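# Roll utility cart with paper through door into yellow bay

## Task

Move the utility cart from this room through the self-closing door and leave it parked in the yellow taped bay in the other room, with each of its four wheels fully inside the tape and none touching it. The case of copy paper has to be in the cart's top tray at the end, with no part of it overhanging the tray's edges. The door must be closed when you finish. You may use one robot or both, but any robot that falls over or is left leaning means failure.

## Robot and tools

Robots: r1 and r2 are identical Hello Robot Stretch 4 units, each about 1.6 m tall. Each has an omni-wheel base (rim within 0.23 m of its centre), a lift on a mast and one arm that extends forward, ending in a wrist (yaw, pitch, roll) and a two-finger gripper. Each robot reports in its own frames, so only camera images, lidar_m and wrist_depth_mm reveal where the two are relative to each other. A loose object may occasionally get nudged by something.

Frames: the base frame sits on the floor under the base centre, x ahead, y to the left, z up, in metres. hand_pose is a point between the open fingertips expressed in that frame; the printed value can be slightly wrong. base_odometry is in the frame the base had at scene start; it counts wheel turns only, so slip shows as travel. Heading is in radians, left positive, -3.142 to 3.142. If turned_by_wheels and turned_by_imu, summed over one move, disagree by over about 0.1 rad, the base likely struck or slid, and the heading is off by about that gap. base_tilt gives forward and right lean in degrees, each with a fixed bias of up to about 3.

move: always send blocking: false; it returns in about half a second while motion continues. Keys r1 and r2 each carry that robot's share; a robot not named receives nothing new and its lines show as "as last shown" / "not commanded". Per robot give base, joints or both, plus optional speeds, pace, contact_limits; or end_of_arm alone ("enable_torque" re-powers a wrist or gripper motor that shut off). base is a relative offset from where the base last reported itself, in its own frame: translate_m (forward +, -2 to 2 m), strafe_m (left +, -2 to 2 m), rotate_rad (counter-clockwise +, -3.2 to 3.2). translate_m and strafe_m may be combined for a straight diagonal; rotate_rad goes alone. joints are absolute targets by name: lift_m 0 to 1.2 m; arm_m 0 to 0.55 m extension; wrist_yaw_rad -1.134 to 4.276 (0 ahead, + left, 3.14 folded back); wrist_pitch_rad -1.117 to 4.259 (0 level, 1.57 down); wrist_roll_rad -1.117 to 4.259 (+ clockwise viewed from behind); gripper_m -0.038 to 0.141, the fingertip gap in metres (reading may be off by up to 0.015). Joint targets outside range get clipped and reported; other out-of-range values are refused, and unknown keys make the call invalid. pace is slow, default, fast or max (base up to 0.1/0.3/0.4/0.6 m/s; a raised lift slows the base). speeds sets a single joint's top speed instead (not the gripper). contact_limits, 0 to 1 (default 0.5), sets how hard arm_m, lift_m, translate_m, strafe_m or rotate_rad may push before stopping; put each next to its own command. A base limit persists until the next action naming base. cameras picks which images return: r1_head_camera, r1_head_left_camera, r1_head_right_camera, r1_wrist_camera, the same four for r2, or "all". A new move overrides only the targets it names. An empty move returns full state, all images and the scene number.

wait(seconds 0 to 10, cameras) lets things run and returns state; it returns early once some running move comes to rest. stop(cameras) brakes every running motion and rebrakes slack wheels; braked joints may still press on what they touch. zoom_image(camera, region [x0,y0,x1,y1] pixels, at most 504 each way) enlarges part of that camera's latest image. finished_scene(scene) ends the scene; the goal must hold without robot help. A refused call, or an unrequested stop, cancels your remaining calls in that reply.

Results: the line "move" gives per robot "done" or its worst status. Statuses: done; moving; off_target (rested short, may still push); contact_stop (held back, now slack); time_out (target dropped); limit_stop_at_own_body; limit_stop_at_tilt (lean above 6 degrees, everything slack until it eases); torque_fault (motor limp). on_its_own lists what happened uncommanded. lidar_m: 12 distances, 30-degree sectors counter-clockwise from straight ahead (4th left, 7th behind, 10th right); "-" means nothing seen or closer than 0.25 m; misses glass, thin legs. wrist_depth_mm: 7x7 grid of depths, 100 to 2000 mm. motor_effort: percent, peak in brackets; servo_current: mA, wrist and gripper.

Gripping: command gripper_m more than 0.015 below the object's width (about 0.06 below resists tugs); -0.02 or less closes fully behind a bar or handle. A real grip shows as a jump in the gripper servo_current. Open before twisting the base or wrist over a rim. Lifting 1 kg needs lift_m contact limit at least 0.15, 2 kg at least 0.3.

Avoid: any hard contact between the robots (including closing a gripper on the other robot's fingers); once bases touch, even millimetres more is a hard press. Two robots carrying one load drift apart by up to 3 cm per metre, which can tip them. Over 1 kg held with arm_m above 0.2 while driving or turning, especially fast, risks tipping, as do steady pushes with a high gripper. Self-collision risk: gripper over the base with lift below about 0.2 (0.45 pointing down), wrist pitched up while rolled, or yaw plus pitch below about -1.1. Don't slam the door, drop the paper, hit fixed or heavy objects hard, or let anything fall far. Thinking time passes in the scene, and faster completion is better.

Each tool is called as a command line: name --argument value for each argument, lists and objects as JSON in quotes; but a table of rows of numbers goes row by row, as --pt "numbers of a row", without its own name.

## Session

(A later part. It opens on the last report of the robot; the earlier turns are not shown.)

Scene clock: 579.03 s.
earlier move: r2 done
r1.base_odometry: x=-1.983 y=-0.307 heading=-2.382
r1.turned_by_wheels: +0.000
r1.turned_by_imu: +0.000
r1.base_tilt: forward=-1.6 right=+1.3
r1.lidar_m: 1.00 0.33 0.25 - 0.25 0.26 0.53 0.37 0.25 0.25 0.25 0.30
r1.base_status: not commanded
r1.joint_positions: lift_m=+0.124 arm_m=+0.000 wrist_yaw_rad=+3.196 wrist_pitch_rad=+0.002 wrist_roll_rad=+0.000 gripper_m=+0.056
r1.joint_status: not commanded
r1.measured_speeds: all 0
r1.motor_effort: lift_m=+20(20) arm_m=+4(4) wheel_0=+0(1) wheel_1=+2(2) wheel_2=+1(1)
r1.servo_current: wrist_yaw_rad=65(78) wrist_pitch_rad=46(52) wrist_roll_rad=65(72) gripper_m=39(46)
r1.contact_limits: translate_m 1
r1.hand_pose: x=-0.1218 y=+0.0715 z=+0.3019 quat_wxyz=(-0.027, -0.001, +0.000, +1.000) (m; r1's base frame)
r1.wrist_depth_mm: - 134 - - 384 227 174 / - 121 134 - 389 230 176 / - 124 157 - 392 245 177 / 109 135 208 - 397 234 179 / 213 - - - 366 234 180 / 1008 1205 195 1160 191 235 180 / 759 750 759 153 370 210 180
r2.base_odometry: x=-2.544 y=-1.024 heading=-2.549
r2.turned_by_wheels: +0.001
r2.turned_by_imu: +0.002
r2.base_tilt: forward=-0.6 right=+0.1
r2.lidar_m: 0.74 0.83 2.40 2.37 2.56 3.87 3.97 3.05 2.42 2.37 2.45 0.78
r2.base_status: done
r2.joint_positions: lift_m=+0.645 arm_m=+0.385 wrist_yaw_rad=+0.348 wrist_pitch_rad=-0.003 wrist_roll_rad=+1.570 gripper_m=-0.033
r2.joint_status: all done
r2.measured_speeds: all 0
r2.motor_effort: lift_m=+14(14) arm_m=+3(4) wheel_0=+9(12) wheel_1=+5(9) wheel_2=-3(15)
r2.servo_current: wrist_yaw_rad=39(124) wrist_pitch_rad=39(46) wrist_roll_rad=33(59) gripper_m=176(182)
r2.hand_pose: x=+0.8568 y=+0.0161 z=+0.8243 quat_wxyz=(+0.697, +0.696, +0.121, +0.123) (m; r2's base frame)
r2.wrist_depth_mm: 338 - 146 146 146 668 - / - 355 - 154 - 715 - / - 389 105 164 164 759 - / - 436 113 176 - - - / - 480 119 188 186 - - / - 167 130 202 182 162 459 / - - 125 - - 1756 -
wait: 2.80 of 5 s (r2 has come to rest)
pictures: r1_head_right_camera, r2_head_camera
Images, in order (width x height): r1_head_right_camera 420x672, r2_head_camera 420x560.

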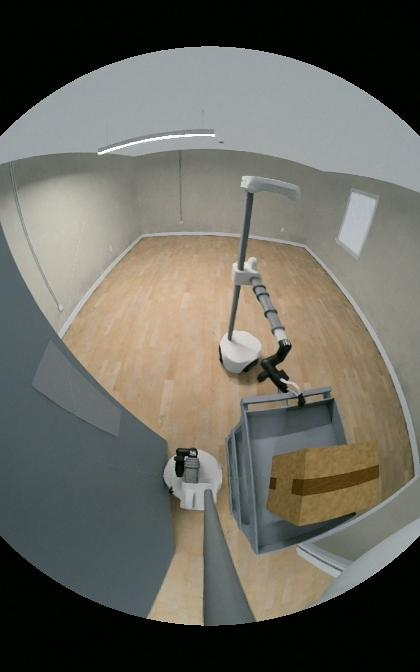

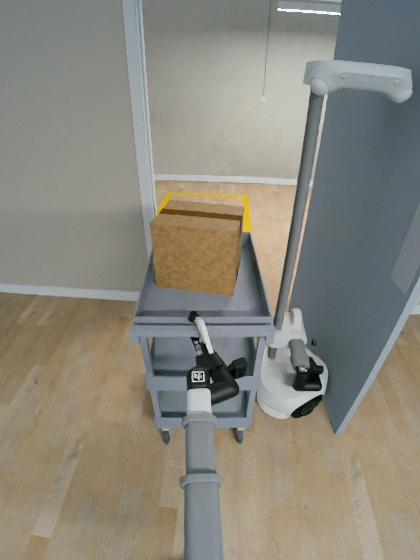

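move --blocking false --r2 '{"joints":{"gripper_m":0.13}}'

wait --seconds 2

move --blocking false --r2 '{"base":{"translate_m":-0.1},"joints":{"arm_m":0.25}}'

wait --seconds 2

move --blocking false --r2 '{"base":{"strafe_m":0.11},"joints":{"wrist_yaw_rad":0.02}}'

wait --seconds 2 --cameras '["r2_head_camera"]'

Scene clock: 591.37 s.
move: r2 moving
r1: as last shown
r1.lidar_m: 1.00 0.29 0.25 - 0.25 0.25 0.52 0.36 0.25 0.25 0.25 0.32
r1.motor_effort: lift_m=+19(20) arm_m=+4(4) wheel_0=+0(1) wheel_1=+1(2) wheel_2=+1(1)
r1.servo_current: wrist_yaw_rad=65(65) wrist_pitch_rad=46(46) wrist_roll_rad=39(59) gripper_m=46(46)
r1.contact_limits: translate_m 1
r1.wrist_depth_mm: - 134 - - 382 228 175 / - 122 134 - 389 230 177 / - 124 158 - 394 244 178 / 109 135 208 - 394 235 179 / 213 - - - 366 236 180 / 1008 1229 193 1160 191 236 180 / 750 759 750 153 370 211 180
r2.base_odometry: x=-2.544 y=-1.024 heading=-2.549
r2.turned_by_wheels: +0.000
r2.turned_by_imu: +0.000
r2.base_tilt: forward=-0.7 right=+0.0
r2.lidar_m: 0.76 0.81 2.41 2.34 2.57 3.83 3.97 3.06 2.41 2.37 2.44 0.79
r2.base_status: not commanded
r2.joint_positions: lift_m=+0.645 arm_m=+0.385 wrist_yaw_rad=+0.348 wrist_pitch_rad=-0.003 wrist_roll_rad=+1.570 gripper_m=-0.009
r2.joint_status: gripper_m moving
r2.measured_speeds: all 0
r2.motor_effort: lift_m=+14(14) arm_m=+4(4) wheel_0=+9(9) wheel_1=+5(5) wheel_2=-3(4)
r2.servo_current: wrist_yaw_rad=39(59) wrist_pitch_rad=46(46) wrist_roll_rad=46(52) gripper_m=72(156)
r2.hand_pose: x=+0.8568 y=+0.0161 z=+0.8243 quat_wxyz=(+0.697, +0.696, +0.121, +0.123) (m; r2's base frame)
r2.wrist_depth_mm: 353 340 - 151 149 691 - / - 353 104 158 - 723 - / - 379 109 169 - 768 - / - 430 116 179 179 - - / - 480 123 192 190 - - / - 171 136 206 187 163 462 / 125 - 138 - - 1708 -
pictures: none

Scene clock: 593.27 s.
earlier move: r2 done
r1.base_odometry: x=-1.983 y=-0.307 heading=-2.382
r1.turned_by_wheels: +0.000
r1.turned_by_imu: +0.000
r1.base_tilt: forward=-1.6 right=+1.3
r1.lidar_m: 1.00 0.33 0.25 - 0.25 0.25 0.54 0.38 0.25 0.25 0.25 0.32
r1.base_status: not commanded
r1.joint_positions: lift_m=+0.124 arm_m=+0.000 wrist_yaw_rad=+3.196 wrist_pitch_rad=+0.002 wrist_roll_rad=+0.000 gripper_m=+0.056
r1.joint_status: not commanded
r1.measured_speeds: all 0
r1.motor_effort: lift_m=+19(20) arm_m=+4(4) wheel_0=+0(1) wheel_1=+2(2) wheel_2=+1(1)
r1.servo_current: wrist_yaw_rad=46(65) wrist_pitch_rad=39(52) wrist_roll_rad=46(65) gripper_m=39(46)
r1.contact_limits: translate_m 1
r1.hand_pose: x=-0.1218 y=+0.0715 z=+0.3019 quat_wxyz=(-0.027, -0.001, +0.000, +1.000) (m; r1's base frame)
r1.wrist_depth_mm: - 134 - - 384 228 175 / - 122 134 - 389 230 177 / - 124 157 - 397 244 177 / 109 135 208 - 397 235 179 / 213 - - - 364 235 180 / 1025 1229 193 1160 191 236 180 / 768 759 750 153 373 210 180
r2.base_odometry: x=-2.545 y=-1.024 heading=-2.550
r2.turned_by_wheels: -0.001
r2.turned_by_imu: -0.001
r2.base_tilt: forward=-0.7 right=+0.1
r2.lidar_m: 0.79 2.05 2.41 2.36 2.57 3.88 3.96 3.06 2.43 2.37 2.42 0.85
r2.base_status: not commanded
r2.joint_positions: lift_m=+0.645 arm_m=+0.385 wrist_yaw_rad=+0.348 wrist_pitch_rad=-0.003 wrist_roll_rad=+1.570 gripper_m=+0.130
r2.joint_status: all done
r2.measured_speeds: all 0
r2.motor_effort: lift_m=+14(14) arm_m=+4(4) wheel_0=+1(9) wheel_1=+1(5) wheel_2=-4(4)
r2.servo_current: wrist_yaw_rad=52(65) wrist_pitch_rad=39(46) wrist_roll_rad=39(59) gripper_m=52(156)
r2.hand_pose: x=+0.8568 y=+0.0161 z=+0.8243 quat_wxyz=(+0.697, +0.696, +0.121, +0.123) (m; r2's base frame)
r2.wrist_depth_mm: - 379 128 182 184 723 - / - 389 151 193 196 750 - / - 433 143 204 - 788 - / - 477 154 217 - - - / - 508 165 231 225 - - / - 191 173 244 190 517 477 / - - - - - 1756 421
wait: 1.90 of 2 s (r2 has come to rest)
pictures: none

Scene clock: 593.77 s.
move: r2 moving
r1: as last shown
r1.lidar_m: 1.03 0.32 0.25 - 0.25 0.25 0.53 0.39 0.25 0.25 0.25 0.32
r1.motor_effort: lift_m=+19(20) arm_m=+4(4) wheel_0=+1(1) wheel_1=+2(2) wheel_2=+1(1)
r1.servo_current: wrist_yaw_rad=33(72) wrist_pitch_rad=39(46) wrist_roll_rad=52(52) gripper_m=46(52)
r1.contact_limits: translate_m 1
r1.wrist_depth_mm: - 134 - - 382 227 175 / - 121 135 - 387 231 176 / - 124 158 - 394 246 177 / 108 135 208 - 399 235 179 / 213 - - - 364 236 180 / 1008 1205 193 1182 191 236 180 / 759 759 759 153 373 210 180
r2.base_odometry: x=-2.519 y=-1.006 heading=-2.550
r2.turned_by_wheels: +0.000
r2.turned_by_imu: +0.000
r2.base_tilt: forward=-0.6 right=+0.0
r2.lidar_m: 0.82 2.10 2.40 2.38 2.55 3.87 3.90 3.05 2.39 2.37 2.48 0.87
r2.base_status: translate_m moving
r2.joint_positions: lift_m=+0.645 arm_m=+0.334 wrist_yaw_rad=+0.348 wrist_pitch_rad=-0.002 wrist_roll_rad=+1.570 gripper_m=+0.130
r2.joint_status: arm_m moving
r2.measured_speeds: translate_m=-0.122 strafe_m=+0.000 rotate_rad=+0.003 lift_m=+0.000 arm_m=-0.195 wrist_yaw_rad=+0.000 wrist_pitch_rad=+0.000 wrist_roll_rad=+0.000
r2.motor_effort: lift_m=+14(14) arm_m=-10(10) wheel_0=-7(8) wheel_1=-7(8) wheel_2=+13(13)
r2.servo_current: wrist_yaw_rad=46(59) wrist_pitch_rad=46(46) wrist_roll_rad=52(59) gripper_m=46(59)
r2.hand_pose: x=+0.8062 y=+0.0161 z=+0.8241 quat_wxyz=(+0.697, +0.696, +0.122, +0.123) (m; r2's base frame)
r2.wrist_depth_mm: - 459 195 245 - - - / - 459 207 262 - - - / - 512 222 277 - - - / - 559 535 294 - - - / - - 244 314 - - - / - 186 200 329 189 517 452 / - - - - 384 382 379
pictures: none

Scene clock: 594.83 s.
earlier move: r2 done
r1.base_odometry: x=-1.983 y=-0.307 heading=-2.382
r1.turned_by_wheels: +0.000
r1.turned_by_imu: +0.000
r1.base_tilt: forward=-1.6 right=+1.3
r1.lidar_m: 1.07 0.33 0.25 - 0.25 0.25 0.54 0.38 0.25 0.25 0.25 0.31
r1.base_status: not commanded
r1.joint_positions: lift_m=+0.124 arm_m=+0.000 wrist_yaw_rad=+3.196 wrist_pitch_rad=+0.002 wrist_roll_rad=+0.000 gripper_m=+0.056
r1.joint_status: not commanded
r1.measured_speeds: all 0
r1.motor_effort: lift_m=+19(20) arm_m=+4(4) wheel_0=+0(1) wheel_1=+2(2) wheel_2=+1(1)
r1.servo_current: wrist_yaw_rad=59(72) wrist_pitch_rad=39(46) wrist_roll_rad=46(59) gripper_m=46(52)
r1.contact_limits: translate_m 1
r1.hand_pose: x=-0.1218 y=+0.0715 z=+0.3019 quat_wxyz=(-0.027, -0.001, +0.000, +1.000) (m; r1's base frame)
r1.wrist_depth_mm: - 134 - - 384 228 175 / - 122 135 - 389 230 176 / - 124 158 - 394 246 178 / 109 135 207 - 397 235 179 / 213 - - - 368 235 180 / 991 1205 194 1182 191 236 180 / 759 750 750 153 370 211 181
r2.base_odometry: x=-2.462 y=-0.968 heading=-2.550
r2.turned_by_wheels: +0.000
r2.turned_by_imu: +0.000
r2.base_tilt: forward=-0.6 right=+0.1
r2.lidar_m: 0.89 2.16 2.42 2.36 2.61 3.86 3.85 3.03 2.39 2.35 2.54 1.09
r2.base_status: done
r2.joint_positions: lift_m=+0.645 arm_m=+0.250 wrist_yaw_rad=+0.348 wrist_pitch_rad=-0.002 wrist_roll_rad=+1.570 gripper_m=+0.130
r2.joint_status: all done
r2.measured_speeds: all 0
r2.motor_effort: lift_m=+14(14) arm_m=-7(12) wheel_0=-4(10) wheel_1=-3(9) wheel_2=+3(13)
r2.servo_current: wrist_yaw_rad=46(59) wrist_pitch_rad=39(46) wrist_roll_rad=52(59) gripper_m=52(59)
r2.hand_pose: x=+0.7220 y=+0.0161 z=+0.8241 quat_wxyz=(+0.697, +0.696, +0.122, +0.123) (m; r2's base frame)
r2.wrist_depth_mm: - - 676 394 - - 397 / - - 615 413 - - 418 / - - 676 436 - - 442 / - - 741 462 - - 473 / - - - 500 525 508 521 / - 193 194 462 213 1397 1160 / - - - - - 1808 1160
wait: 1.07 of 2 s (r2 has come to rest)
pictures: none

Scene clock: 595.33 s.
move: r2 moving
r1: as last shown
r1.lidar_m: 1.12 0.31 0.25 - 0.25 0.25 0.54 0.36 0.25 0.25 0.25 0.31
r1.servo_current: wrist_yaw_rad=59(65) wrist_pitch_rad=39(46) wrist_roll_rad=46(59) gripper_m=46(46)
r1.contact_limits: translate_m 1
r1.wrist_depth_mm: - 135 - - 382 228 175 / - 121 134 - 387 230 177 / - 124 158 - 394 246 178 / 109 135 208 - 397 235 179 / 213 - - - 366 235 180 / 1025 1205 194 1182 191 236 180 / 750 741 759 153 373 210 180
r2.base_odometry: x=-2.442 y=-0.998 heading=-2.550
r2.turned_by_wheels: +0.000
r2.turned_by_imu: +0.000
r2.base_tilt: forward=-0.7 right=+0.1
r2.lidar_m: 0.87 2.17 2.36 2.35 2.58 3.84 3.88 3.07 2.43 2.40 2.56 0.93
r2.base_status: strafe_m moving
r2.joint_positions: lift_m=+0.645 arm_m=+0.250 wrist_yaw_rad=+0.025 wrist_pitch_rad=-0.002 wrist_roll_rad=+1.570 gripper_m=+0.130
r2.joint_status: wrist_yaw_rad moving
r2.measured_speeds: translate_m=+0.000 strafe_m=+0.141 rotate_rad=+0.000 lift_m=+0.000 arm_m=+0.000 wrist_yaw_rad=-0.105 wrist_pitch_rad=+0.000 wrist_roll_rad=+0.000
r2.motor_effort: lift_m=+14(14) arm_m=-7(7) wheel_0=-9(13) wheel_1=+9(11) wheel_2=+0(3)
r2.servo_current: wrist_yaw_rad=104(130) wrist_pitch_rad=39(46) wrist_roll_rad=39(59) gripper_m=59(59)
r2.hand_pose: x=+0.7116 y=-0.0803 z=+0.8241 quat_wxyz=(+0.707, +0.707, +0.008, +0.009) (m; r2's base frame)
r2.wrist_depth_mm: 768 759 768 778 788 788 788 / - - - 466 - 854 466 / - - - 469 - - 469 / - - 668 477 - - 477 / - - 715 480 - 484 477 / - 186 194 480 189 484 484 / - - - - - - 492
pictures: none

Scene clock: 596.37 s.
earlier move: r2 done
r1.base_odometry: x=-1.983 y=-0.307 heading=-2.382
r1.turned_by_wheels: +0.000
r1.turned_by_imu: +0.000
r1.base_tilt: forward=-1.6 right=+1.2
r1.lidar_m: 1.18 0.32 0.25 - 0.25 0.25 0.52 0.38 0.25 0.25 0.25 0.31
r1.base_status: not commanded
r1.joint_positions: lift_m=+0.124 arm_m=+0.000 wrist_yaw_rad=+3.196 wrist_pitch_rad=+0.002 wrist_roll_rad=+0.000 gripper_m=+0.056
r1.joint_status: not commanded
r1.measured_speeds: all 0
r1.motor_effort: lift_m=+19(20) arm_m=+4(4) wheel_0=+0(1) wheel_1=+2(2) wheel_2=+1(1)
r1.servo_current: wrist_yaw_rad=39(65) wrist_pitch_rad=46(52) wrist_roll_rad=52(65) gripper_m=39(46)
r1.contact_limits: translate_m 1
r1.hand_pose: x=-0.1218 y=+0.0715 z=+0.3019 quat_wxyz=(-0.027, -0.001, +0.000, +1.000) (m; r1's base frame)
r1.wrist_depth_mm: - 134 - - 382 228 175 / - 122 134 - 387 229 176 / - 124 158 - 392 245 177 / 108 135 208 - 397 235 180 / 213 - - - 364 236 179 / 1025 1205 193 1182 191 235 180 / 750 768 750 153 368 211 180
r2.base_odometry: x=-2.400 y=-1.059 heading=-2.550
r2.turned_by_wheels: +0.000
r2.turned_by_imu: +0.000
r2.base_tilt: forward=-0.7 right=+0.1
r2.lidar_m: 0.88 2.19 2.31 2.26 2.47 3.72 3.84 3.18 2.53 2.48 2.57 0.95
r2.base_status: done
r2.joint_positions: lift_m=+0.645 arm_m=+0.250 wrist_yaw_rad=+0.023 wrist_pitch_rad=-0.002 wrist_roll_rad=+1.570 gripper_m=+0.130
r2.joint_status: all done
r2.measured_speeds: all 0
r2.motor_effort: lift_m=+14(14) arm_m=-7(7) wheel_0=-1(13) wheel_1=+2(12) wheel_2=+0(3)
r2.servo_current: wrist_yaw_rad=46(130) wrist_pitch_rad=39(46) wrist_roll_rad=52(59) gripper_m=46(59)
r2.hand_pose: x=+0.7114 y=-0.0808 z=+0.8241 quat_wxyz=(+0.707, +0.707, +0.007, +0.009) (m; r2's base frame)
r2.wrist_depth_mm: 1499 - - 466 - 480 466 / - - - 466 - 640 466 / - - 676 469 - - 477 / - - 707 477 - - 477 / 1576 - 732 484 - 484 484 / - 186 187 488 193 492 488 / - - - - - 1576 1098
wait: 1.03 of 2 s (r2 has come to rest)
pictures: r2_head_camera
Images, in order (width x height): r2_head_camera 420x560.

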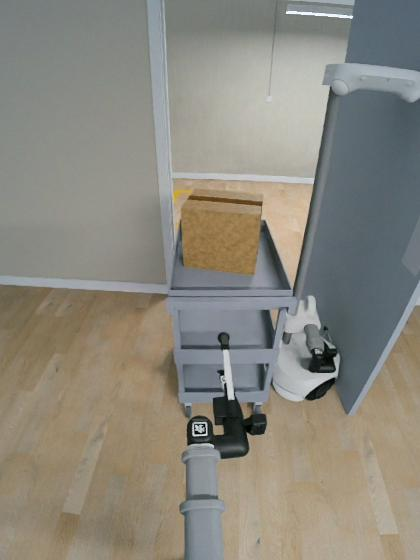

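move --blocking false --r2 '{"base":{"translate_m":0.14,"strafe_m":-0.01},"joints":{"arm_m":0.385},"pace":"slow"}'

wait --seconds 3

move --blocking false --r2 '{"joints":{"gripper_m":-0.035}}'

wait --seconds 4

move --blocking false --r2 '{"base":{"translate_m":0.3},"pace":"slow"}'

wait --seconds 5 --cameras '["r2_head_camera","r1_head_right_camera"]'

Scene clock: 603.90 s.
move: r2 moving
r1: as last shown
r1.lidar_m: 1.18 0.33 0.25 - 0.25 0.25 0.56 0.36 0.25 0.25 0.25 0.30
r1.motor_effort: lift_m=+20(20) arm_m=+4(4) wheel_0=+0(1) wheel_1=+2(2) wheel_2=+1(1)
r1.servo_current: wrist_yaw_rad=52(59) wrist_pitch_rad=46(46) wrist_roll_rad=52(65) gripper_m=39(46)
r1.contact_limits: translate_m 1
r1.wrist_depth_mm: - 134 - - 384 227 175 / - 122 135 - 389 229 176 / - 124 158 - 394 246 177 / 108 135 208 - 399 234 179 / 213 - - - 368 236 180 / 1042 1229 193 1182 191 236 180 / 759 750 750 153 373 211 180
r2.base_odometry: x=-2.411 y=-1.065 heading=-2.550
r2.turned_by_wheels: +0.000
r2.turned_by_imu: +0.001
r2.base_tilt: forward=-0.7 right=+0.0
r2.lidar_m: 0.89 2.16 2.30 2.26 2.47 3.71 3.86 3.17 2.51 2.47 2.55 0.93
r2.base_status: translate_m moving; strafe_m moving
r2.joint_positions: lift_m=+0.645 arm_m=+0.262 wrist_yaw_rad=+0.023 wrist_pitch_rad=-0.002 wrist_roll_rad=+1.570 gripper_m=+0.130
r2.joint_status: arm_m moving
r2.measured_speeds: translate_m=+0.048 strafe_m=-0.003 rotate_rad=-0.002 lift_m=+0.000 arm_m=+0.049 wrist_yaw_rad=+0.000 wrist_pitch_rad=+0.000 wrist_roll_rad=+0.000
r2.motor_effort: lift_m=+14(14) arm_m=+7(11) wheel_0=+7(9) wheel_1=+6(7) wheel_2=-7(10)
r2.servo_current: wrist_yaw_rad=59(59) wrist_pitch_rad=39(46) wrist_roll_rad=46(59) gripper_m=59(59)
r2.hand_pose: x=+0.7237 y=-0.0808 z=+0.8241 quat_wxyz=(+0.707, +0.707, +0.007, +0.009) (m; r2's base frame)
r2.wrist_depth_mm: - - - 436 - 597 439 / - - - 445 - 668 442 / - - 647 449 - - 452 / - - 683 455 - - 455 / - - 715 459 - - 459 / - 186 187 462 189 466 466 / - - - - 477 480 1042
pictures: none

Scene clock: 606.10 s.
earlier move: r2 done
r1.base_odometry: x=-1.983 y=-0.307 heading=-2.382
r1.turned_by_wheels: +0.000
r1.turned_by_imu: +0.000
r1.base_tilt: forward=-1.6 right=+1.3
r1.lidar_m: 1.04 0.32 0.25 - 0.25 0.25 0.54 0.37 0.25 0.25 0.25 0.29
r1.base_status: not commanded
r1.joint_positions: lift_m=+0.124 arm_m=+0.000 wrist_yaw_rad=+3.196 wrist_pitch_rad=+0.002 wrist_roll_rad=+0.000 gripper_m=+0.056
r1.joint_status: not commanded
r1.measured_speeds: all 0
r1.motor_effort: lift_m=+19(20) arm_m=+4(4) wheel_0=+1(1) wheel_1=+2(2) wheel_2=+1(1)
r1.servo_current: wrist_yaw_rad=46(65) wrist_pitch_rad=46(46) wrist_roll_rad=46(65) gripper_m=39(52)
r1.contact_limits: translate_m 1
r1.hand_pose: x=-0.1218 y=+0.0715 z=+0.3019 quat_wxyz=(-0.027, -0.001, +0.000, +1.000) (m; r1's base frame)
r1.wrist_depth_mm: - 134 - - 382 228 175 / - 122 134 - 384 230 177 / - 124 158 - 392 246 177 / 109 135 207 - 397 234 179 / 213 - - - 366 235 180 / 1025 1205 193 1205 191 236 181 / 750 759 759 153 370 209 180
r2.base_odometry: x=-2.522 y=-1.129 heading=-2.549
r2.turned_by_wheels: +0.000
r2.turned_by_imu: +0.000
r2.base_tilt: forward=-0.7 right=+0.1
r2.lidar_m: 0.78 2.03 2.32 2.24 2.47 3.69 3.97 3.20 2.53 2.46 1.10 0.82
r2.base_status: done
r2.joint_positions: lift_m=+0.645 arm_m=+0.385 wrist_yaw_rad=+0.020 wrist_pitch_rad=-0.002 wrist_roll_rad=+1.570 gripper_m=+0.130
r2.joint_status: all done
r2.measured_speeds: all 0
r2.motor_effort: lift_m=+14(14) arm_m=+8(15) wheel_0=+6(11) wheel_1=+5(7) wheel_2=-6(11)
r2.servo_current: wrist_yaw_rad=39(59) wrist_pitch_rad=46(52) wrist_roll_rad=46(65) gripper_m=52(59)
r2.hand_pose: x=+0.8457 y=-0.0816 z=+0.8241 quat_wxyz=(+0.707, +0.707, +0.006, +0.008) (m; r2's base frame)
r2.wrist_depth_mm: - - 181 221 - 1808 - / - - 179 224 - 778 - / - 433 167 225 - 809 - / - 452 169 228 - 809 - / - 473 171 230 - 820 - / - 194 172 233 193 - - / - - - - - - 466
wait: 2.20 of 3 s (r2 has come to rest)
pictures: none

Scene clock: 606.60 s.
move: r2 moving
r1: as last shown
r1.lidar_m: 1.08 0.33 0.25 - 0.25 0.25 0.52 0.38 0.25 0.25 0.25 0.28
r1.motor_effort: lift_m=+19(20) arm_m=+4(4) wheel_0=+0(1) wheel_1=+2(2) wheel_2=+1(1)
r1.servo_current: wrist_yaw_rad=72(72) wrist_pitch_rad=39(46) wrist_roll_rad=39(59) gripper_m=46(46)
r1.contact_limits: translate_m 1
r1.wrist_depth_mm: - 134 - - 382 227 175 / - 122 135 - 389 229 176 / - 124 158 - 392 246 177 / 109 135 208 - 399 234 180 / 213 - - - 366 234 180 / 1008 1205 193 1182 191 236 180 / 750 759 750 153 373 211 180
r2.base_odometry: x=-2.522 y=-1.129 heading=-2.549
r2.turned_by_wheels: +0.000
r2.turned_by_imu: +0.000
r2.base_tilt: forward=-0.7 right=+0.1
r2.lidar_m: 0.79 2.03 2.29 2.26 2.44 3.69 3.98 3.15 2.53 2.46 1.11 0.82
r2.base_status: not commanded
r2.joint_positions: lift_m=+0.645 arm_m=+0.385 wrist_yaw_rad=+0.020 wrist_pitch_rad=-0.002 wrist_roll_rad=+1.570 gripper_m=+0.117
r2.joint_status: gripper_m moving
r2.measured_speeds: all 0
r2.motor_effort: lift_m=+14(14) arm_m=+8(8) wheel_0=+6(6) wheel_1=+4(5) wheel_2=-6(6)
r2.servo_current: wrist_yaw_rad=46(46) wrist_pitch_rad=39(46) wrist_roll_rad=46(65) gripper_m=104(111)
r2.hand_pose: x=+0.8458 y=-0.0816 z=+0.8241 quat_wxyz=(+0.707, +0.707, +0.006, +0.008) (m; r2's base frame)
r2.wrist_depth_mm: - - 183 222 - 1808 - / - - 181 224 - 788 - / - 433 168 226 - 809 - / - 452 171 229 - 820 - / - 473 172 231 - 820 - / - 190 173 234 189 - - / - - - - - - 462
pictures: none

Scene clock: 608.57 s.
earlier move: r2 done
r1.base_odometry: x=-1.983 y=-0.307 heading=-2.382
r1.turned_by_wheels: +0.000
r1.turned_by_imu: +0.000
r1.base_tilt: forward=-1.6 right=+1.3
r1.lidar_m: 1.06 0.33 0.25 - 0.25 0.25 0.54 0.39 0.25 0.25 0.25 0.31
r1.base_status: not commanded
r1.joint_positions: lift_m=+0.124 arm_m=+0.000 wrist_yaw_rad=+3.196 wrist_pitch_rad=+0.002 wrist_roll_rad=+0.000 gripper_m=+0.056
r1.joint_status: not commanded
r1.measured_speeds: all 0
r1.motor_effort: lift_m=+20(20) arm_m=+4(4) wheel_0=+0(1) wheel_1=+2(2) wheel_2=+1(1)
r1.servo_current: wrist_yaw_rad=46(72) wrist_pitch_rad=39(46) wrist_roll_rad=59(65) gripper_m=39(46)
r1.contact_limits: translate_m 1
r1.hand_pose: x=-0.1218 y=+0.0715 z=+0.3019 quat_wxyz=(-0.027, -0.001, +0.000, +1.000) (m; r1's base frame)
r1.wrist_depth_mm: - 134 - - 384 228 175 / - 122 135 - 389 231 176 / - 124 158 - 394 246 178 / 109 135 207 - 397 234 178 / 213 - - - 366 235 180 / 1008 1229 193 1182 191 236 180 / 759 759 750 153 370 210 180
r2.base_odometry: x=-2.522 y=-1.129 heading=-2.550
r2.turned_by_wheels: +0.000
r2.turned_by_imu: +0.000
r2.base_tilt: forward=-0.7 right=+0.1
r2.lidar_m: 0.79 2.02 2.28 2.24 2.45 3.69 4.01 3.19 2.50 2.48 1.12 0.82
r2.base_status: not commanded
r2.joint_positions: lift_m=+0.645 arm_m=+0.385 wrist_yaw_rad=+0.020 wrist_pitch_rad=-0.002 wrist_roll_rad=+1.570 gripper_m=-0.033
r2.joint_status: all done
r2.measured_speeds: all 0
r2.motor_effort: lift_m=+14(14) arm_m=+5(8) wheel_0=+1(6) wheel_1=+1(5) wheel_2=+0(7)
r2.servo_current: wrist_yaw_rad=46(52) wrist_pitch_rad=39(46) wrist_roll_rad=46(65) gripper_m=182(442)
r2.hand_pose: x=+0.8459 y=-0.0816 z=+0.8241 quat_wxyz=(+0.707, +0.707, +0.006, +0.008) (m; r2's base frame)
r2.wrist_depth_mm: - - 159 216 - 1863 - / - - 162 219 - 741 - / - 430 163 222 - 809 - / - 452 165 223 - 809 - / - 477 167 226 224 831 - / - 173 169 229 176 - - / - - - - - - -
wait: 1.97 of 4 s (r2 has come to rest)
pictures: none

Scene clock: 609.07 s.
move: r2 moving
r1: as last shown
r1.lidar_m: 1.06 0.32 0.25 - 0.25 0.25 0.55 0.35 0.25 0.25 0.25 0.29
r1.servo_current: wrist_yaw_rad=33(65) wrist_pitch_rad=46(46) wrist_roll_rad=39(52) gripper_m=39(46)
r1.contact_limits: translate_m 1
r1.wrist_depth_mm: - 135 - - 382 228 175 / - 121 134 - 389 230 176 / - 124 158 - 394 244 177 / 109 135 208 - 394 234 179 / 213 - - - 366 236 180 / 1008 1229 193 1182 191 235 180 / 759 750 759 153 370 211 180
r2.base_odometry: x=-2.532 y=-1.136 heading=-2.549
r2.turned_by_wheels: +0.000
r2.turned_by_imu: +0.000
r2.base_tilt: forward=-0.7 right=+0.0
r2.lidar_m: 0.78 2.00 2.28 2.23 2.47 3.72 3.98 3.18 2.50 2.47 1.08 0.80
r2.base_status: translate_m moving
r2.joint_positions: lift_m=+0.645 arm_m=+0.385 wrist_yaw_rad=+0.020 wrist_pitch_rad=-0.002 wrist_roll_rad=+1.570 gripper_m=-0.033
r2.joint_status: not commanded
r2.measured_speeds: translate_m=+0.051 strafe_m=+0.000 rotate_rad=+0.001 lift_m=+0.000 arm_m=+0.000 wrist_yaw_rad=+0.000 wrist_pitch_rad=+0.000 wrist_roll_rad=+0.000
r2.motor_effort: lift_m=+14(14) arm_m=+5(5) wheel_0=+5(13) wheel_1=+9(9) wheel_2=-13(14)
r2.servo_current: wrist_yaw_rad=46(52) wrist_pitch_rad=46(46) wrist_roll_rad=52(52) gripper_m=156(189)
r2.hand_pose: x=+0.8459 y=-0.0816 z=+0.8241 quat_wxyz=(+0.707, +0.707, +0.006, +0.008) (m; r2's base frame)
r2.wrist_depth_mm: - - 158 215 - 1808 - / - - 160 218 218 798 - / - 430 162 220 - 809 - / - 452 163 222 - 809 - / - 473 165 224 224 809 - / - 173 173 227 176 - - / - - - - - - -
pictures: none

Scene clock: 612.83 s.
earlier move: r2 done
r1.base_odometry: x=-1.983 y=-0.307 heading=-2.382
r1.turned_by_wheels: +0.000
r1.turned_by_imu: +0.000
r1.base_tilt: forward=-1.6 right=+1.3
r1.lidar_m: 5.03 0.31 0.25 - 0.25 0.26 0.56 0.39 0.26 0.25 0.44 0.68
r1.base_status: not commanded
r1.joint_positions: lift_m=+0.124 arm_m=+0.000 wrist_yaw_rad=+3.196 wrist_pitch_rad=+0.002 wrist_roll_rad=+0.000 gripper_m=+0.056
r1.joint_status: not commanded
r1.measured_speeds: all 0
r1.motor_effort: lift_m=+19(20) arm_m=+4(4) wheel_0=+0(1) wheel_1=+2(2) wheel_2=+1(1)
r1.servo_current: wrist_yaw_rad=39(78) wrist_pitch_rad=39(52) wrist_roll_rad=39(72) gripper_m=46(46)
r1.contact_limits: translate_m 1
r1.hand_pose: x=-0.1218 y=+0.0715 z=+0.3019 quat_wxyz=(-0.027, -0.001, +0.000, +1.000) (m; r1's base frame)
r1.wrist_depth_mm: - 134 - - 382 228 174 / - 122 134 - 387 229 176 / - 124 158 - 397 246 177 / 109 135 208 - 399 233 180 / 213 - - - 366 235 179 / 221 1205 193 1182 191 236 180 / 219 759 750 153 370 211 181
r2.base_odometry: x=-2.771 y=-1.296 heading=-2.550
r2.turned_by_wheels: +0.000
r2.turned_by_imu: -0.001
r2.base_tilt: forward=-0.7 right=+0.1
r2.lidar_m: 0.76 1.68 2.24 2.22 2.41 3.61 - 3.24 2.57 2.51 0.80 0.74
r2.base_status: done
r2.joint_positions: lift_m=+0.645 arm_m=+0.385 wrist_yaw_rad=+0.020 wrist_pitch_rad=-0.002 wrist_roll_rad=+1.570 gripper_m=-0.033
r2.joint_status: not commanded
r2.measured_speeds: all 0
r2.motor_effort: lift_m=+14(14) arm_m=+5(5) wheel_0=+0(13) wheel_1=+5(9) wheel_2=-8(14)
r2.servo_current: wrist_yaw_rad=39(59) wrist_pitch_rad=39(46) wrist_roll_rad=46(65) gripper_m=163(189)
r2.hand_pose: x=+0.8459 y=-0.0817 z=+0.8241 quat_wxyz=(+0.707, +0.707, +0.006, +0.008) (m; r2's base frame)
r2.wrist_depth_mm: - - 163 220 - 1708 - / - - 163 222 - 809 - / - 430 164 223 - 809 - / - 449 165 224 - 809 - / - 469 166 224 - 820 - / - 173 174 225 177 - - / - - - - - - -
wait: 3.77 of 5 s (r2 has come to rest)
pictures: r1_head_right_camera, r2_head_camera
Images, in order (width x height): r1_head_right_camera 420x672, r2_head_camera 420x560.

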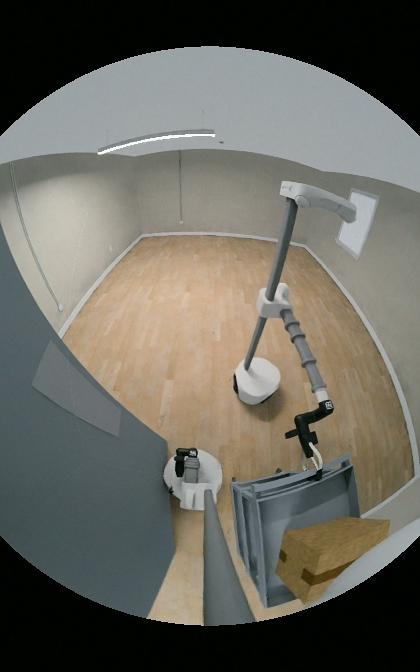

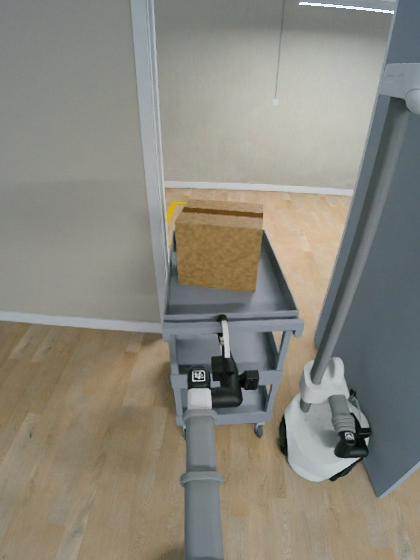

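move --blocking false --r2 '{"base":{"translate_m":0.35},"pace":"slow"}'

wait --seconds 5.5 --cameras '["r2_head_camera","r1_head_right_camera"]'

Scene clock: 618.37 s.
move: r2 moving
r1: as last shown
r1.lidar_m: 5.04 0.33 0.25 - 0.25 0.25 0.53 0.38 0.25 0.25 0.43 0.72
r1.servo_current: wrist_yaw_rad=52(59) wrist_pitch_rad=46(52) wrist_roll_rad=39(59) gripper_m=39(46)
r1.contact_limits: translate_m 1
r1.wrist_depth_mm: - 135 - - 382 228 174 / - 122 134 - 387 229 177 / - 124 157 - 394 245 177 / 109 136 208 - 397 234 179 / 213 - - - 368 236 179 / 222 1205 193 1182 191 236 180 / 219 750 750 154 370 211 180
r2.base_odometry: x=-2.781 y=-1.303 heading=-2.550
r2.turned_by_wheels: +0.000
r2.turned_by_imu: +0.000
r2.base_tilt: forward=-0.7 right=+0.1
r2.lidar_m: 0.77 1.67 2.27 2.23 2.43 3.62 - 3.21 2.53 2.51 0.76 0.73
r2.base_status: translate_m moving
r2.joint_positions: lift_m=+0.645 arm_m=+0.385 wrist_yaw_rad=+0.019 wrist_pitch_rad=-0.002 wrist_roll_rad=+1.570 gripper_m=-0.033
r2.joint_status: not commanded
r2.measured_speeds: translate_m=+0.048 strafe_m=+0.000 rotate_rad=+0.002 lift_m=+0.000 arm_m=+0.000 wrist_yaw_rad=+0.000 wrist_pitch_rad=+0.000 wrist_roll_rad=+0.000
r2.motor_effort: lift_m=+14(14) arm_m=+5(5) wheel_0=+6(8) wheel_1=+6(7) wheel_2=-14(14)
r2.servo_current: wrist_yaw_rad=52(59) wrist_pitch_rad=39(46) wrist_roll_rad=46(52) gripper_m=156(163)
r2.hand_pose: x=+0.8458 y=-0.0819 z=+0.8241 quat_wxyz=(+0.707, +0.707, +0.006, +0.008) (m; r2's base frame)
r2.wrist_depth_mm: - - 162 221 - 1756 - / - - 164 223 - 820 - / - 430 164 223 - 809 - / - 452 165 224 - 820 - / - 469 166 224 - 820 - / - 174 174 225 178 - - / - - - - - - -
pictures: none

Scene clock: 622.63 s.
earlier move: r2 done
r1.base_odometry: x=-1.983 y=-0.307 heading=-2.382
r1.turned_by_wheels: +0.000
r1.turned_by_imu: +0.000
r1.base_tilt: forward=-1.6 right=+1.3
r1.lidar_m: 5.05 0.33 0.25 - 0.25 0.25 0.56 0.43 0.44 0.46 0.51 0.52
r1.base_status: not commanded
r1.joint_positions: lift_m=+0.124 arm_m=+0.000 wrist_yaw_rad=+3.196 wrist_pitch_rad=+0.002 wrist_roll_rad=+0.000 gripper_m=+0.056
r1.joint_status: not commanded
r1.measured_speeds: all 0
r1.motor_effort: lift_m=+19(20) arm_m=+4(4) wheel_0=+0(1) wheel_1=+2(2) wheel_2=+1(1)
r1.servo_current: wrist_yaw_rad=59(72) wrist_pitch_rad=46(59) wrist_roll_rad=33(72) gripper_m=39(52)
r1.contact_limits: translate_m 1
r1.hand_pose: x=-0.1218 y=+0.0715 z=+0.3019 quat_wxyz=(-0.027, -0.001, +0.000, +1.000) (m; r1's base frame)
r1.wrist_depth_mm: - 134 - - 379 228 175 / - 121 135 - 387 229 176 / - 124 158 - 394 245 177 / 108 135 208 - 399 235 178 / 137 1708 - - 366 235 180 / 221 1118 194 1160 191 236 180 / 219 759 750 153 370 211 180
r2.base_odometry: x=-3.061 y=-1.491 heading=-2.550
r2.turned_by_wheels: +0.000
r2.turned_by_imu: -0.001
r2.base_tilt: forward=-0.7 right=+0.1
r2.lidar_m: 0.77 1.34 1.98 2.20 2.34 3.53 - 3.29 2.61 0.81 0.50 0.54
r2.base_status: done
r2.joint_positions: lift_m=+0.645 arm_m=+0.385 wrist_yaw_rad=+0.019 wrist_pitch_rad=-0.002 wrist_roll_rad=+1.570 gripper_m=-0.033
r2.joint_status: not commanded
r2.measured_speeds: all 0
r2.motor_effort: lift_m=+14(14) arm_m=+5(5) wheel_0=+2(9) wheel_1=+3(7) wheel_2=-10(15)
r2.servo_current: wrist_yaw_rad=52(59) wrist_pitch_rad=46(52) wrist_roll_rad=52(59) gripper_m=150(163)
r2.hand_pose: x=+0.8458 y=-0.0819 z=+0.8241 quat_wxyz=(+0.707, +0.707, +0.006, +0.008) (m; r2's base frame)
r2.wrist_depth_mm: - - 167 226 - 1708 - / - - 167 226 226 1708 - / - 433 167 227 - 820 - / - 449 167 227 - 809 - / - 462 167 226 - 820 - / - 473 174 225 178 - - / - 140 488 - - - -
wait: 4.27 of 5.5 s (r2 has come to rest)
pictures: r1_head_right_camera, r2_head_camera
Images, in order (width x height): r1_head_right_camera 420x672, r2_head_camera 420x560.

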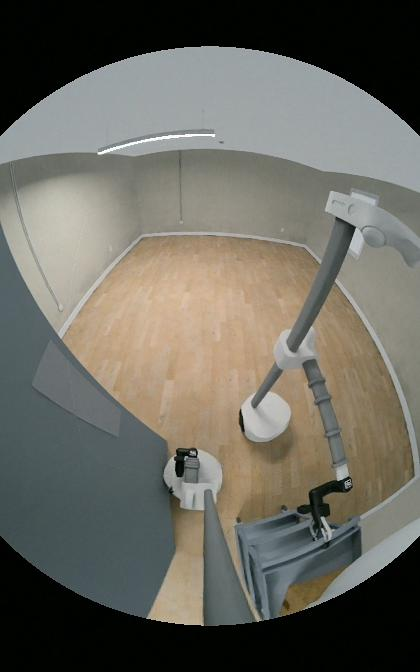

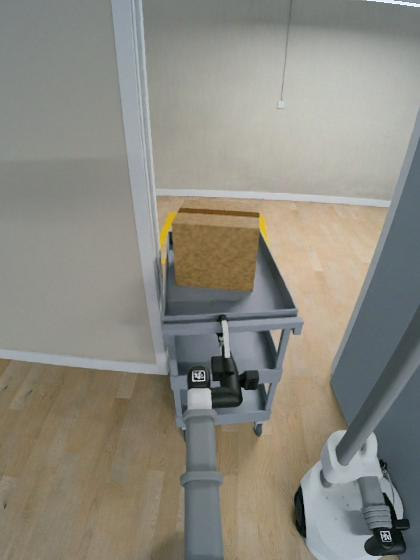

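move --blocking false --r2 '{"base":{"translate_m":0.3,"strafe_m":-0.07},"joints":{"wrist_yaw_rad":0.12},"speeds":{"wrist_yaw_rad":0.05},"pace":"slow"}'

wait --seconds 5.5 --cameras '["r2_head_camera","r1_head_right_camera","r2_head_left_camera"]'

Scene clock: 631.13 s.
move: r2 moving
r1: as last shown
r1.lidar_m: 5.05 0.33 0.25 - 0.25 0.25 0.53 0.45 0.43 0.48 0.47 0.50
r1.servo_current: wrist_yaw_rad=52(59) wrist_pitch_rad=39(46) wrist_roll_rad=52(59) gripper_m=39(46)
r1.contact_limits: translate_m 1
r1.wrist_depth_mm: - 134 - - 382 228 175 / - 122 135 - 387 231 176 / - 124 158 - 394 246 177 / 108 135 208 - 397 235 179 / 138 - - - 366 236 180 / 222 1098 193 1182 191 236 180 / 219 750 750 153 370 211 180
r2.base_odometry: x=-3.073 y=-1.496 heading=-2.551
r2.turned_by_wheels: +0.000
r2.turned_by_imu: +0.000
r2.base_tilt: forward=-0.7 right=+0.1
r2.lidar_m: 0.78 1.31 1.96 2.16 2.38 3.55 - 3.28 2.58 0.80 0.50 0.54
r2.base_status: translate_m moving; strafe_m moving
r2.joint_positions: lift_m=+0.645 arm_m=+0.385 wrist_yaw_rad=+0.031 wrist_pitch_rad=-0.002 wrist_roll_rad=+1.570 gripper_m=-0.033
r2.joint_status: wrist_yaw_rad moving
r2.measured_speeds: translate_m=+0.048 strafe_m=-0.011 rotate_rad=+0.000 lift_m=+0.000 arm_m=+0.000 wrist_yaw_rad=+0.040 wrist_pitch_rad=+0.000 wrist_roll_rad=+0.000
r2.motor_effort: lift_m=+14(14) arm_m=+5(5) wheel_0=+6(10) wheel_1=+5(6) wheel_2=-14(15)
r2.servo_current: wrist_yaw_rad=78(111) wrist_pitch_rad=46(46) wrist_roll_rad=46(52) gripper_m=156(163)
r2.hand_pose: x=+0.8468 y=-0.0783 z=+0.8241 quat_wxyz=(+0.707, +0.707, +0.010, +0.012) (m; r2's base frame)
r2.wrist_depth_mm: - - 166 225 - 1661 - / - - 166 224 224 768 - / - 436 166 225 - 809 - / - 449 167 226 - 820 - / - 466 167 225 - 809 - / - 473 174 225 178 - - / - - 166 - - - -
pictures: none

Scene clock: 634.97 s.
earlier move: r2 done
r1.base_odometry: x=-1.983 y=-0.307 heading=-2.382
r1.turned_by_wheels: +0.000
r1.turned_by_imu: +0.000
r1.base_tilt: forward=-1.6 right=+1.3
r1.lidar_m: 5.03 0.32 0.25 - 0.25 0.25 0.53 0.61 0.53 0.34 0.30 3.84
r1.base_status: not commanded
r1.joint_positions: lift_m=+0.124 arm_m=+0.000 wrist_yaw_rad=+3.196 wrist_pitch_rad=+0.002 wrist_roll_rad=+0.000 gripper_m=+0.056
r1.joint_status: not commanded
r1.measured_speeds: all 0
r1.motor_effort: lift_m=+19(20) arm_m=+3(4) wheel_0=+0(1) wheel_1=+2(2) wheel_2=+1(1)
r1.servo_current: wrist_yaw_rad=46(65) wrist_pitch_rad=39(46) wrist_roll_rad=33(65) gripper_m=46(52)
r1.contact_limits: translate_m 1
r1.hand_pose: x=-0.1218 y=+0.0715 z=+0.3019 quat_wxyz=(-0.027, -0.001, +0.000, +1.000) (m; r1's base frame)
r1.wrist_depth_mm: - 135 - - 384 229 175 / - 122 135 - 392 230 176 / - 124 158 - 392 246 177 / 109 135 208 - 399 234 179 / 137 - - - 366 235 180 / 220 1098 193 1182 191 236 180 / 759 768 750 153 373 211 180
r2.base_odometry: x=-3.349 y=-1.600 heading=-2.549
r2.turned_by_wheels: +0.002
r2.turned_by_imu: +0.004
r2.base_tilt: forward=-0.7 right=+0.1
r2.lidar_m: 0.77 1.00 1.51 2.21 2.42 3.64 - 3.22 2.58 0.30 0.31 0.85
r2.base_status: done
r2.joint_positions: lift_m=+0.645 arm_m=+0.385 wrist_yaw_rad=+0.124 wrist_pitch_rad=-0.002 wrist_roll_rad=+1.570 gripper_m=-0.033
r2.joint_status: all done
r2.measured_speeds: all 0
r2.motor_effort: lift_m=+14(14) arm_m=+5(5) wheel_0=+13(16) wheel_1=+8(10) wheel_2=-2(15)
r2.servo_current: wrist_yaw_rad=46(111) wrist_pitch_rad=46(52) wrist_roll_rad=46(65) gripper_m=156(163)
r2.hand_pose: x=+0.8528 y=-0.0511 z=+0.8241 quat_wxyz=(+0.706, +0.705, +0.043, +0.045) (m; r2's base frame)
r2.wrist_depth_mm: - - 160 218 - 1808 - / - - 162 219 - 759 - / - 430 163 221 - - - / - 449 164 223 - 820 - / - 473 165 224 - 820 - / - 480 166 226 178 - - / - - - - - 1756 -
wait: 3.83 of 5.5 s (r2 has come to rest)
pictures: r1_head_right_camera, r2_head_camera, r2_head_left_camera
Images, in order (width x height): r1_head_right_camera 420x672, r2_head_camera 420x560, r2_head_left_camera 420x672.

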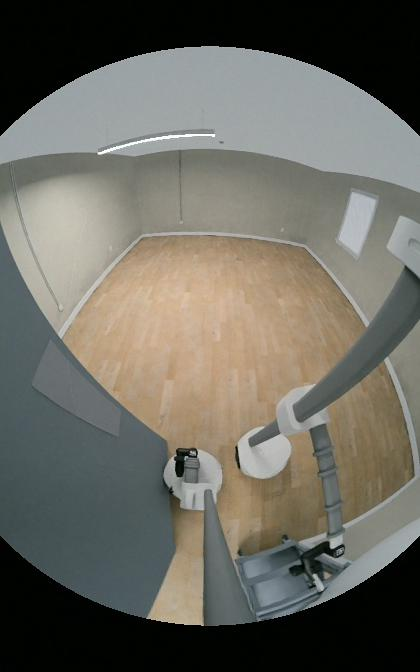

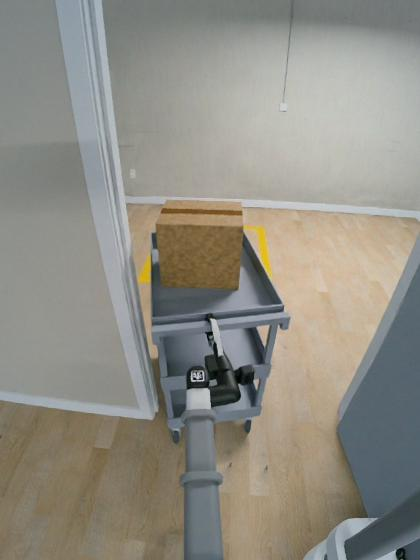

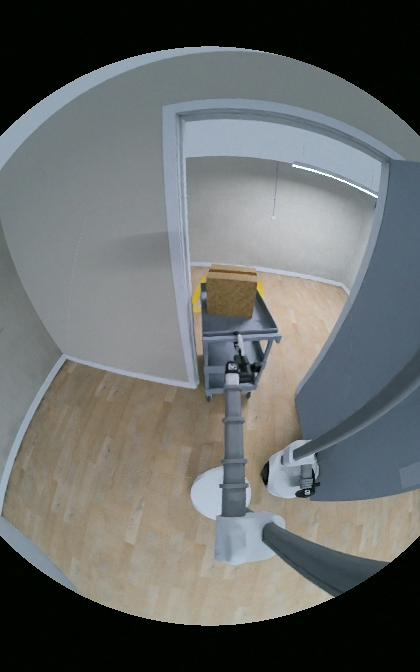

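move --blocking false --r2 '{"base":{"translate_m":0.35,"strafe_m":-0.02},"pace":"slow"}'

wait --seconds 5.5 --cameras '["r2_head_camera","r2_head_right_camera","r2_head_left_camera"]'

Scene clock: 645.07 s.
move: r2 moving
r1: as last shown
r1.base_tilt: forward=-1.6 right=+1.2
r1.lidar_m: 5.06 0.35 0.25 - 0.25 0.25 0.52 0.64 0.51 0.32 0.32 3.85
r1.motor_effort: lift_m=+20(20) arm_m=+4(4) wheel_0=+1(1) wheel_1=+2(2) wheel_2=+1(1)
r1.servo_current: wrist_yaw_rad=52(59) wrist_pitch_rad=39(46) wrist_roll_rad=52(59) gripper_m=39(46)
r1.contact_limits: translate_m 1
r1.wrist_depth_mm: - 134 - - 382 229 175 / - 121 134 - 387 229 176 / - 124 157 - 397 246 178 / 108 135 207 - 397 234 178 / 137 - - - 366 235 180 / 221 1098 194 1205 191 236 180 / 750 750 759 154 370 210 180
r2.base_odometry: x=-3.360 y=-1.607 heading=-2.548
r2.turned_by_wheels: +0.001
r2.turned_by_imu: +0.002
r2.base_tilt: forward=-0.7 right=+0.0
r2.lidar_m: 0.73 0.98 1.51 2.24 2.40 3.63 - 3.23 2.58 0.31 0.35 0.85
r2.base_status: translate_m moving; strafe_m moving
r2.joint_positions: lift_m=+0.645 arm_m=+0.385 wrist_yaw_rad=+0.124 wrist_pitch_rad=-0.002 wrist_roll_rad=+1.570 gripper_m=-0.033
r2.joint_status: not commanded
r2.measured_speeds: translate_m=+0.047 strafe_m=-0.003 rotate_rad=-0.002 lift_m=+0.000 arm_m=+0.000 wrist_yaw_rad=+0.000 wrist_pitch_rad=+0.000 wrist_roll_rad=+0.000
r2.motor_effort: lift_m=+14(14) arm_m=+5(5) wheel_0=+6(17) wheel_1=+10(11) wheel_2=-8(9)
r2.servo_current: wrist_yaw_rad=46(59) wrist_pitch_rad=46(46) wrist_roll_rad=46(65) gripper_m=156(163)
r2.hand_pose: x=+0.8528 y=-0.0511 z=+0.8241 quat_wxyz=(+0.706, +0.705, +0.043, +0.045) (m; r2's base frame)
r2.wrist_depth_mm: - - 160 217 - 1921 - / - - 162 221 - 759 - / - 430 163 221 - 809 - / - 449 164 223 - 820 - / - 469 165 224 - 831 - / - 480 173 226 178 - - / - - - - - 1756 -
pictures: none

Scene clock: 649.37 s.
earlier move: r2 done
r1.base_odometry: x=-1.983 y=-0.307 heading=-2.382
r1.turned_by_wheels: +0.000
r1.turned_by_imu: +0.000
r1.base_tilt: forward=-1.6 right=+1.3
r1.lidar_m: 5.05 0.34 0.25 - 0.25 0.25 0.54 0.80 0.32 0.33 2.83 3.88
r1.base_status: not commanded
r1.joint_positions: lift_m=+0.124 arm_m=+0.000 wrist_yaw_rad=+3.196 wrist_pitch_rad=+0.002 wrist_roll_rad=+0.000 gripper_m=+0.056
r1.joint_status: not commanded
r1.measured_speeds: all 0
r1.motor_effort: lift_m=+19(20) arm_m=+4(4) wheel_0=+0(1) wheel_1=+2(2) wheel_2=+1(1)
r1.servo_current: wrist_yaw_rad=33(72) wrist_pitch_rad=33(52) wrist_roll_rad=59(65) gripper_m=39(46)
r1.contact_limits: translate_m 1
r1.hand_pose: x=-0.1218 y=+0.0715 z=+0.3019 quat_wxyz=(-0.027, -0.001, +0.000, +1.000) (m; r1's base frame)
r1.wrist_depth_mm: - 135 - - 382 227 175 / - 122 135 - 389 229 176 / - 124 158 - 394 246 177 / 108 135 208 - 397 234 179 / 212 1708 - - 368 235 180 / 1025 1205 193 1182 191 236 180 / 759 759 750 154 370 211 180
r2.base_odometry: x=-3.650 y=-1.779 heading=-2.549
r2.turned_by_wheels: -0.001
r2.turned_by_imu: -0.001
r2.base_tilt: forward=-0.7 right=+0.1
r2.lidar_m: 0.76 0.65 0.95 2.21 2.41 3.60 - 3.22 0.30 0.37 0.71 0.86
r2.base_status: done
r2.joint_positions: lift_m=+0.645 arm_m=+0.385 wrist_yaw_rad=+0.120 wrist_pitch_rad=-0.002 wrist_roll_rad=+1.570 gripper_m=-0.033
r2.joint_status: not commanded
r2.measured_speeds: all 0
r2.motor_effort: lift_m=+14(14) arm_m=+5(5) wheel_0=+1(17) wheel_1=+3(11) wheel_2=-10(13)
r2.servo_current: wrist_yaw_rad=46(65) wrist_pitch_rad=39(52) wrist_roll_rad=52(65) gripper_m=163(163)
r2.hand_pose: x=+0.8526 y=-0.0522 z=+0.8241 quat_wxyz=(+0.706, +0.706, +0.042, +0.043) (m; r2's base frame)
r2.wrist_depth_mm: - - 176 236 - 1708 - / - - - 234 - 1708 - / - - 172 231 - 831 - / - 452 171 229 - 820 - / - 459 169 226 - 798 - / - 466 168 224 177 162 - / - 480 480 - - 1983 -
wait: 4.30 of 5.5 s (r2 has come to rest)
pictures: r2_head_camera, r2_head_left_camera, r2_head_right_camera
Images, in order (width x height): r2_head_camera 420x560, r2_head_left_camera 420x672, r2_head_right_camera 420x672.

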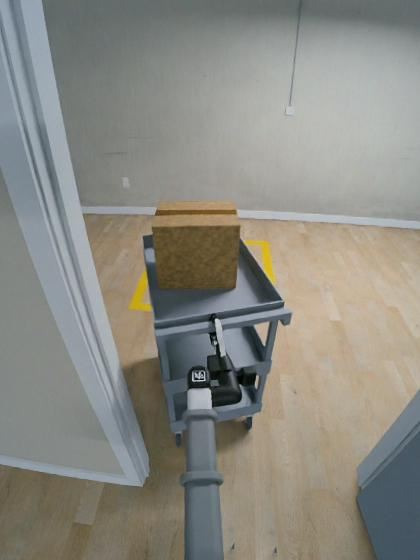

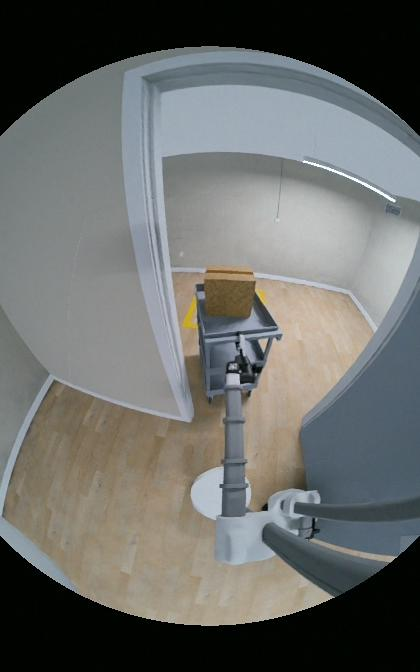

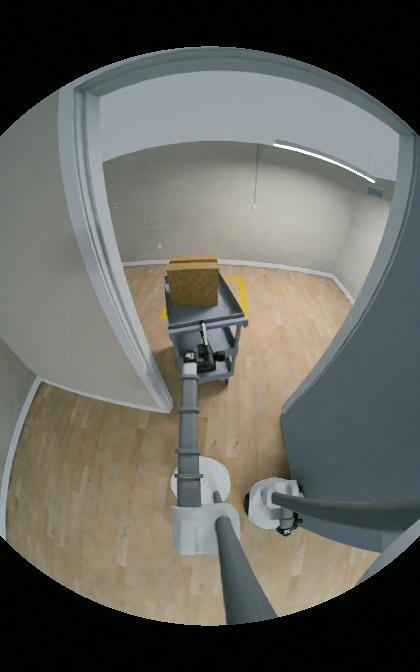

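move --blocking false --r2 '{"base":{"translate_m":0.35,"strafe_m":-0.05},"joints":{"wrist_yaw_rad":0.17},"speeds":{"wrist_yaw_rad":0.05},"pace":"slow"}'

wait --seconds 5.5 --cameras '["r2_head_camera","r2_head_right_camera","r2_head_left_camera"]'

Scene clock: 660.93 s.
move: r2 moving
r1: as last shown
r1.lidar_m: 5.05 0.34 0.25 - 0.25 0.27 0.55 0.79 0.34 0.34 2.82 3.86
r1.motor_effort: lift_m=+20(20) arm_m=+4(4) wheel_0=+0(0) wheel_1=+2(2) wheel_2=+1(1)
r1.servo_current: wrist_yaw_rad=59(59) wrist_pitch_rad=39(52) wrist_roll_rad=26(65) gripper_m=39(46)
r1.contact_limits: translate_m 1
r1.wrist_depth_mm: - 134 - - 382 229 175 / - 122 134 - 387 230 176 / - 124 158 - 397 245 178 / 108 136 208 - 399 234 179 / 213 1708 - - 368 236 180 / 1008 1229 193 1182 191 236 180 / 759 759 750 153 370 210 180
r2.base_odometry: x=-3.661 y=-1.785 heading=-2.550
r2.turned_by_wheels: +0.000
r2.turned_by_imu: +0.000
r2.base_tilt: forward=-0.7 right=+0.1
r2.lidar_m: 0.74 0.63 0.93 2.20 2.39 3.61 - 0.53 0.37 0.38 0.71 0.87
r2.base_status: translate_m moving; strafe_m moving
r2.joint_positions: lift_m=+0.645 arm_m=+0.385 wrist_yaw_rad=+0.129 wrist_pitch_rad=-0.002 wrist_roll_rad=+1.570 gripper_m=-0.033
r2.joint_status: wrist_yaw_rad moving
r2.measured_speeds: translate_m=+0.048 strafe_m=-0.008 rotate_rad=-0.001 lift_m=+0.000 arm_m=+0.000 wrist_yaw_rad=+0.032 wrist_pitch_rad=+0.000 wrist_roll_rad=+0.000
r2.motor_effort: lift_m=+14(14) arm_m=+5(5) wheel_0=+6(10) wheel_1=+4(5) wheel_2=-14(16)
r2.servo_current: wrist_yaw_rad=104(104) wrist_pitch_rad=39(46) wrist_roll_rad=33(52) gripper_m=156(163)
r2.hand_pose: x=+0.8531 y=-0.0497 z=+0.8241 quat_wxyz=(+0.706, +0.705, +0.045, +0.046) (m; r2's base frame)
r2.wrist_depth_mm: - - 176 235 - 1708 - / - - - 233 - 1921 - / - - 172 230 - 831 - / - 449 170 229 - 820 - / - 459 168 227 - 809 - / - 462 167 224 176 162 - / - 480 473 - - 1921 -
pictures: none

Scene clock: 665.23 s.
earlier move: r2 done
r1.base_odometry: x=-1.983 y=-0.307 heading=-2.382
r1.turned_by_wheels: +0.000
r1.turned_by_imu: +0.000
r1.base_tilt: forward=-1.6 right=+1.3
r1.lidar_m: 5.05 0.31 0.25 - 0.25 0.25 0.52 0.51 0.51 2.73 2.79 3.84
r1.base_status: not commanded
r1.joint_positions: lift_m=+0.124 arm_m=+0.000 wrist_yaw_rad=+3.196 wrist_pitch_rad=+0.002 wrist_roll_rad=+0.000 gripper_m=+0.056
r1.joint_status: not commanded
r1.measured_speeds: all 0
r1.motor_effort: lift_m=+19(20) arm_m=+4(4) wheel_0=+0(1) wheel_1=+2(2) wheel_2=+1(1)
r1.servo_current: wrist_yaw_rad=33(72) wrist_pitch_rad=33(52) wrist_roll_rad=39(72) gripper_m=46(52)
r1.contact_limits: translate_m 1
r1.hand_pose: x=-0.1218 y=+0.0715 z=+0.3019 quat_wxyz=(-0.027, -0.001, +0.000, +1.000) (m; r1's base frame)
r1.wrist_depth_mm: - 134 - - 384 228 175 / - 122 135 - 387 229 177 / - 124 158 - 392 245 177 / 109 135 207 - 394 236 179 / 213 1756 - - 366 236 180 / 609 1205 194 1182 190 236 180 / 609 707 759 154 370 211 179
r2.base_odometry: x=-3.968 y=-1.933 heading=-2.548
r2.turned_by_wheels: +0.001
r2.turned_by_imu: +0.001
r2.base_tilt: forward=-0.7 right=+0.0
r2.lidar_m: 0.74 0.42 0.40 1.63 2.41 3.61 - 0.51 0.52 0.64 0.73 0.91
r2.base_status: done
r2.joint_positions: lift_m=+0.645 arm_m=+0.385 wrist_yaw_rad=+0.170 wrist_pitch_rad=-0.002 wrist_roll_rad=+1.570 gripper_m=-0.033
r2.joint_status: all done
r2.measured_speeds: all 0
r2.motor_effort: lift_m=+14(14) arm_m=+5(5) wheel_0=+7(13) wheel_1=+5(8) wheel_2=-4(18)
r2.servo_current: wrist_yaw_rad=52(124) wrist_pitch_rad=39(46) wrist_roll_rad=59(65) gripper_m=156(163)
r2.hand_pose: x=+0.8549 y=-0.0372 z=+0.8241 quat_wxyz=(+0.705, +0.704, +0.059, +0.061) (m; r2's base frame)
r2.wrist_depth_mm: - - - 237 - 1756 1160 / - - - 235 - 1863 - / - - 174 232 - 820 - / - 449 172 229 - 831 - / - 459 169 227 - 809 - / - 462 168 224 177 162 - / - 480 477 - - 1921 -
wait: 4.30 of 5.5 s (r2 has come to rest)
pictures: r2_head_camera, r2_head_left_camera, r2_head_right_camera
Images, in order (width x height): r2_head_camera 420x560, r2_head_left_camera 420x672, r2_head_right_camera 420x672.

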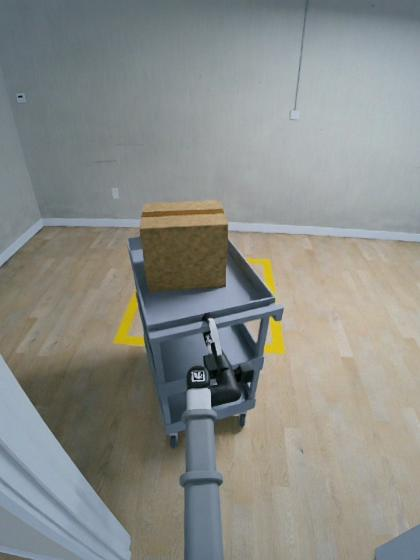

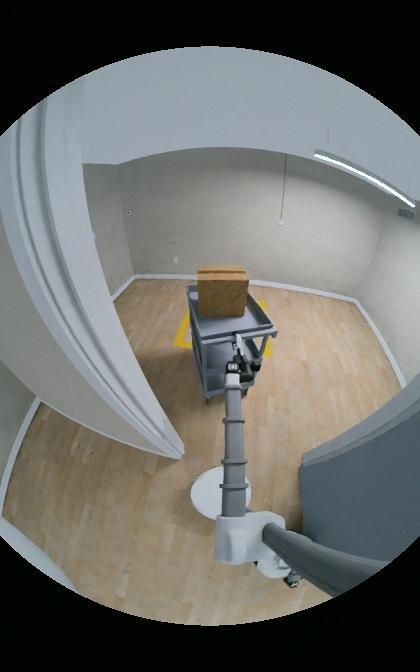

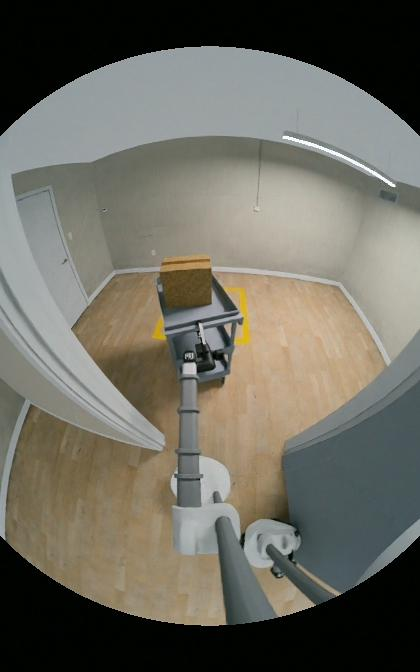

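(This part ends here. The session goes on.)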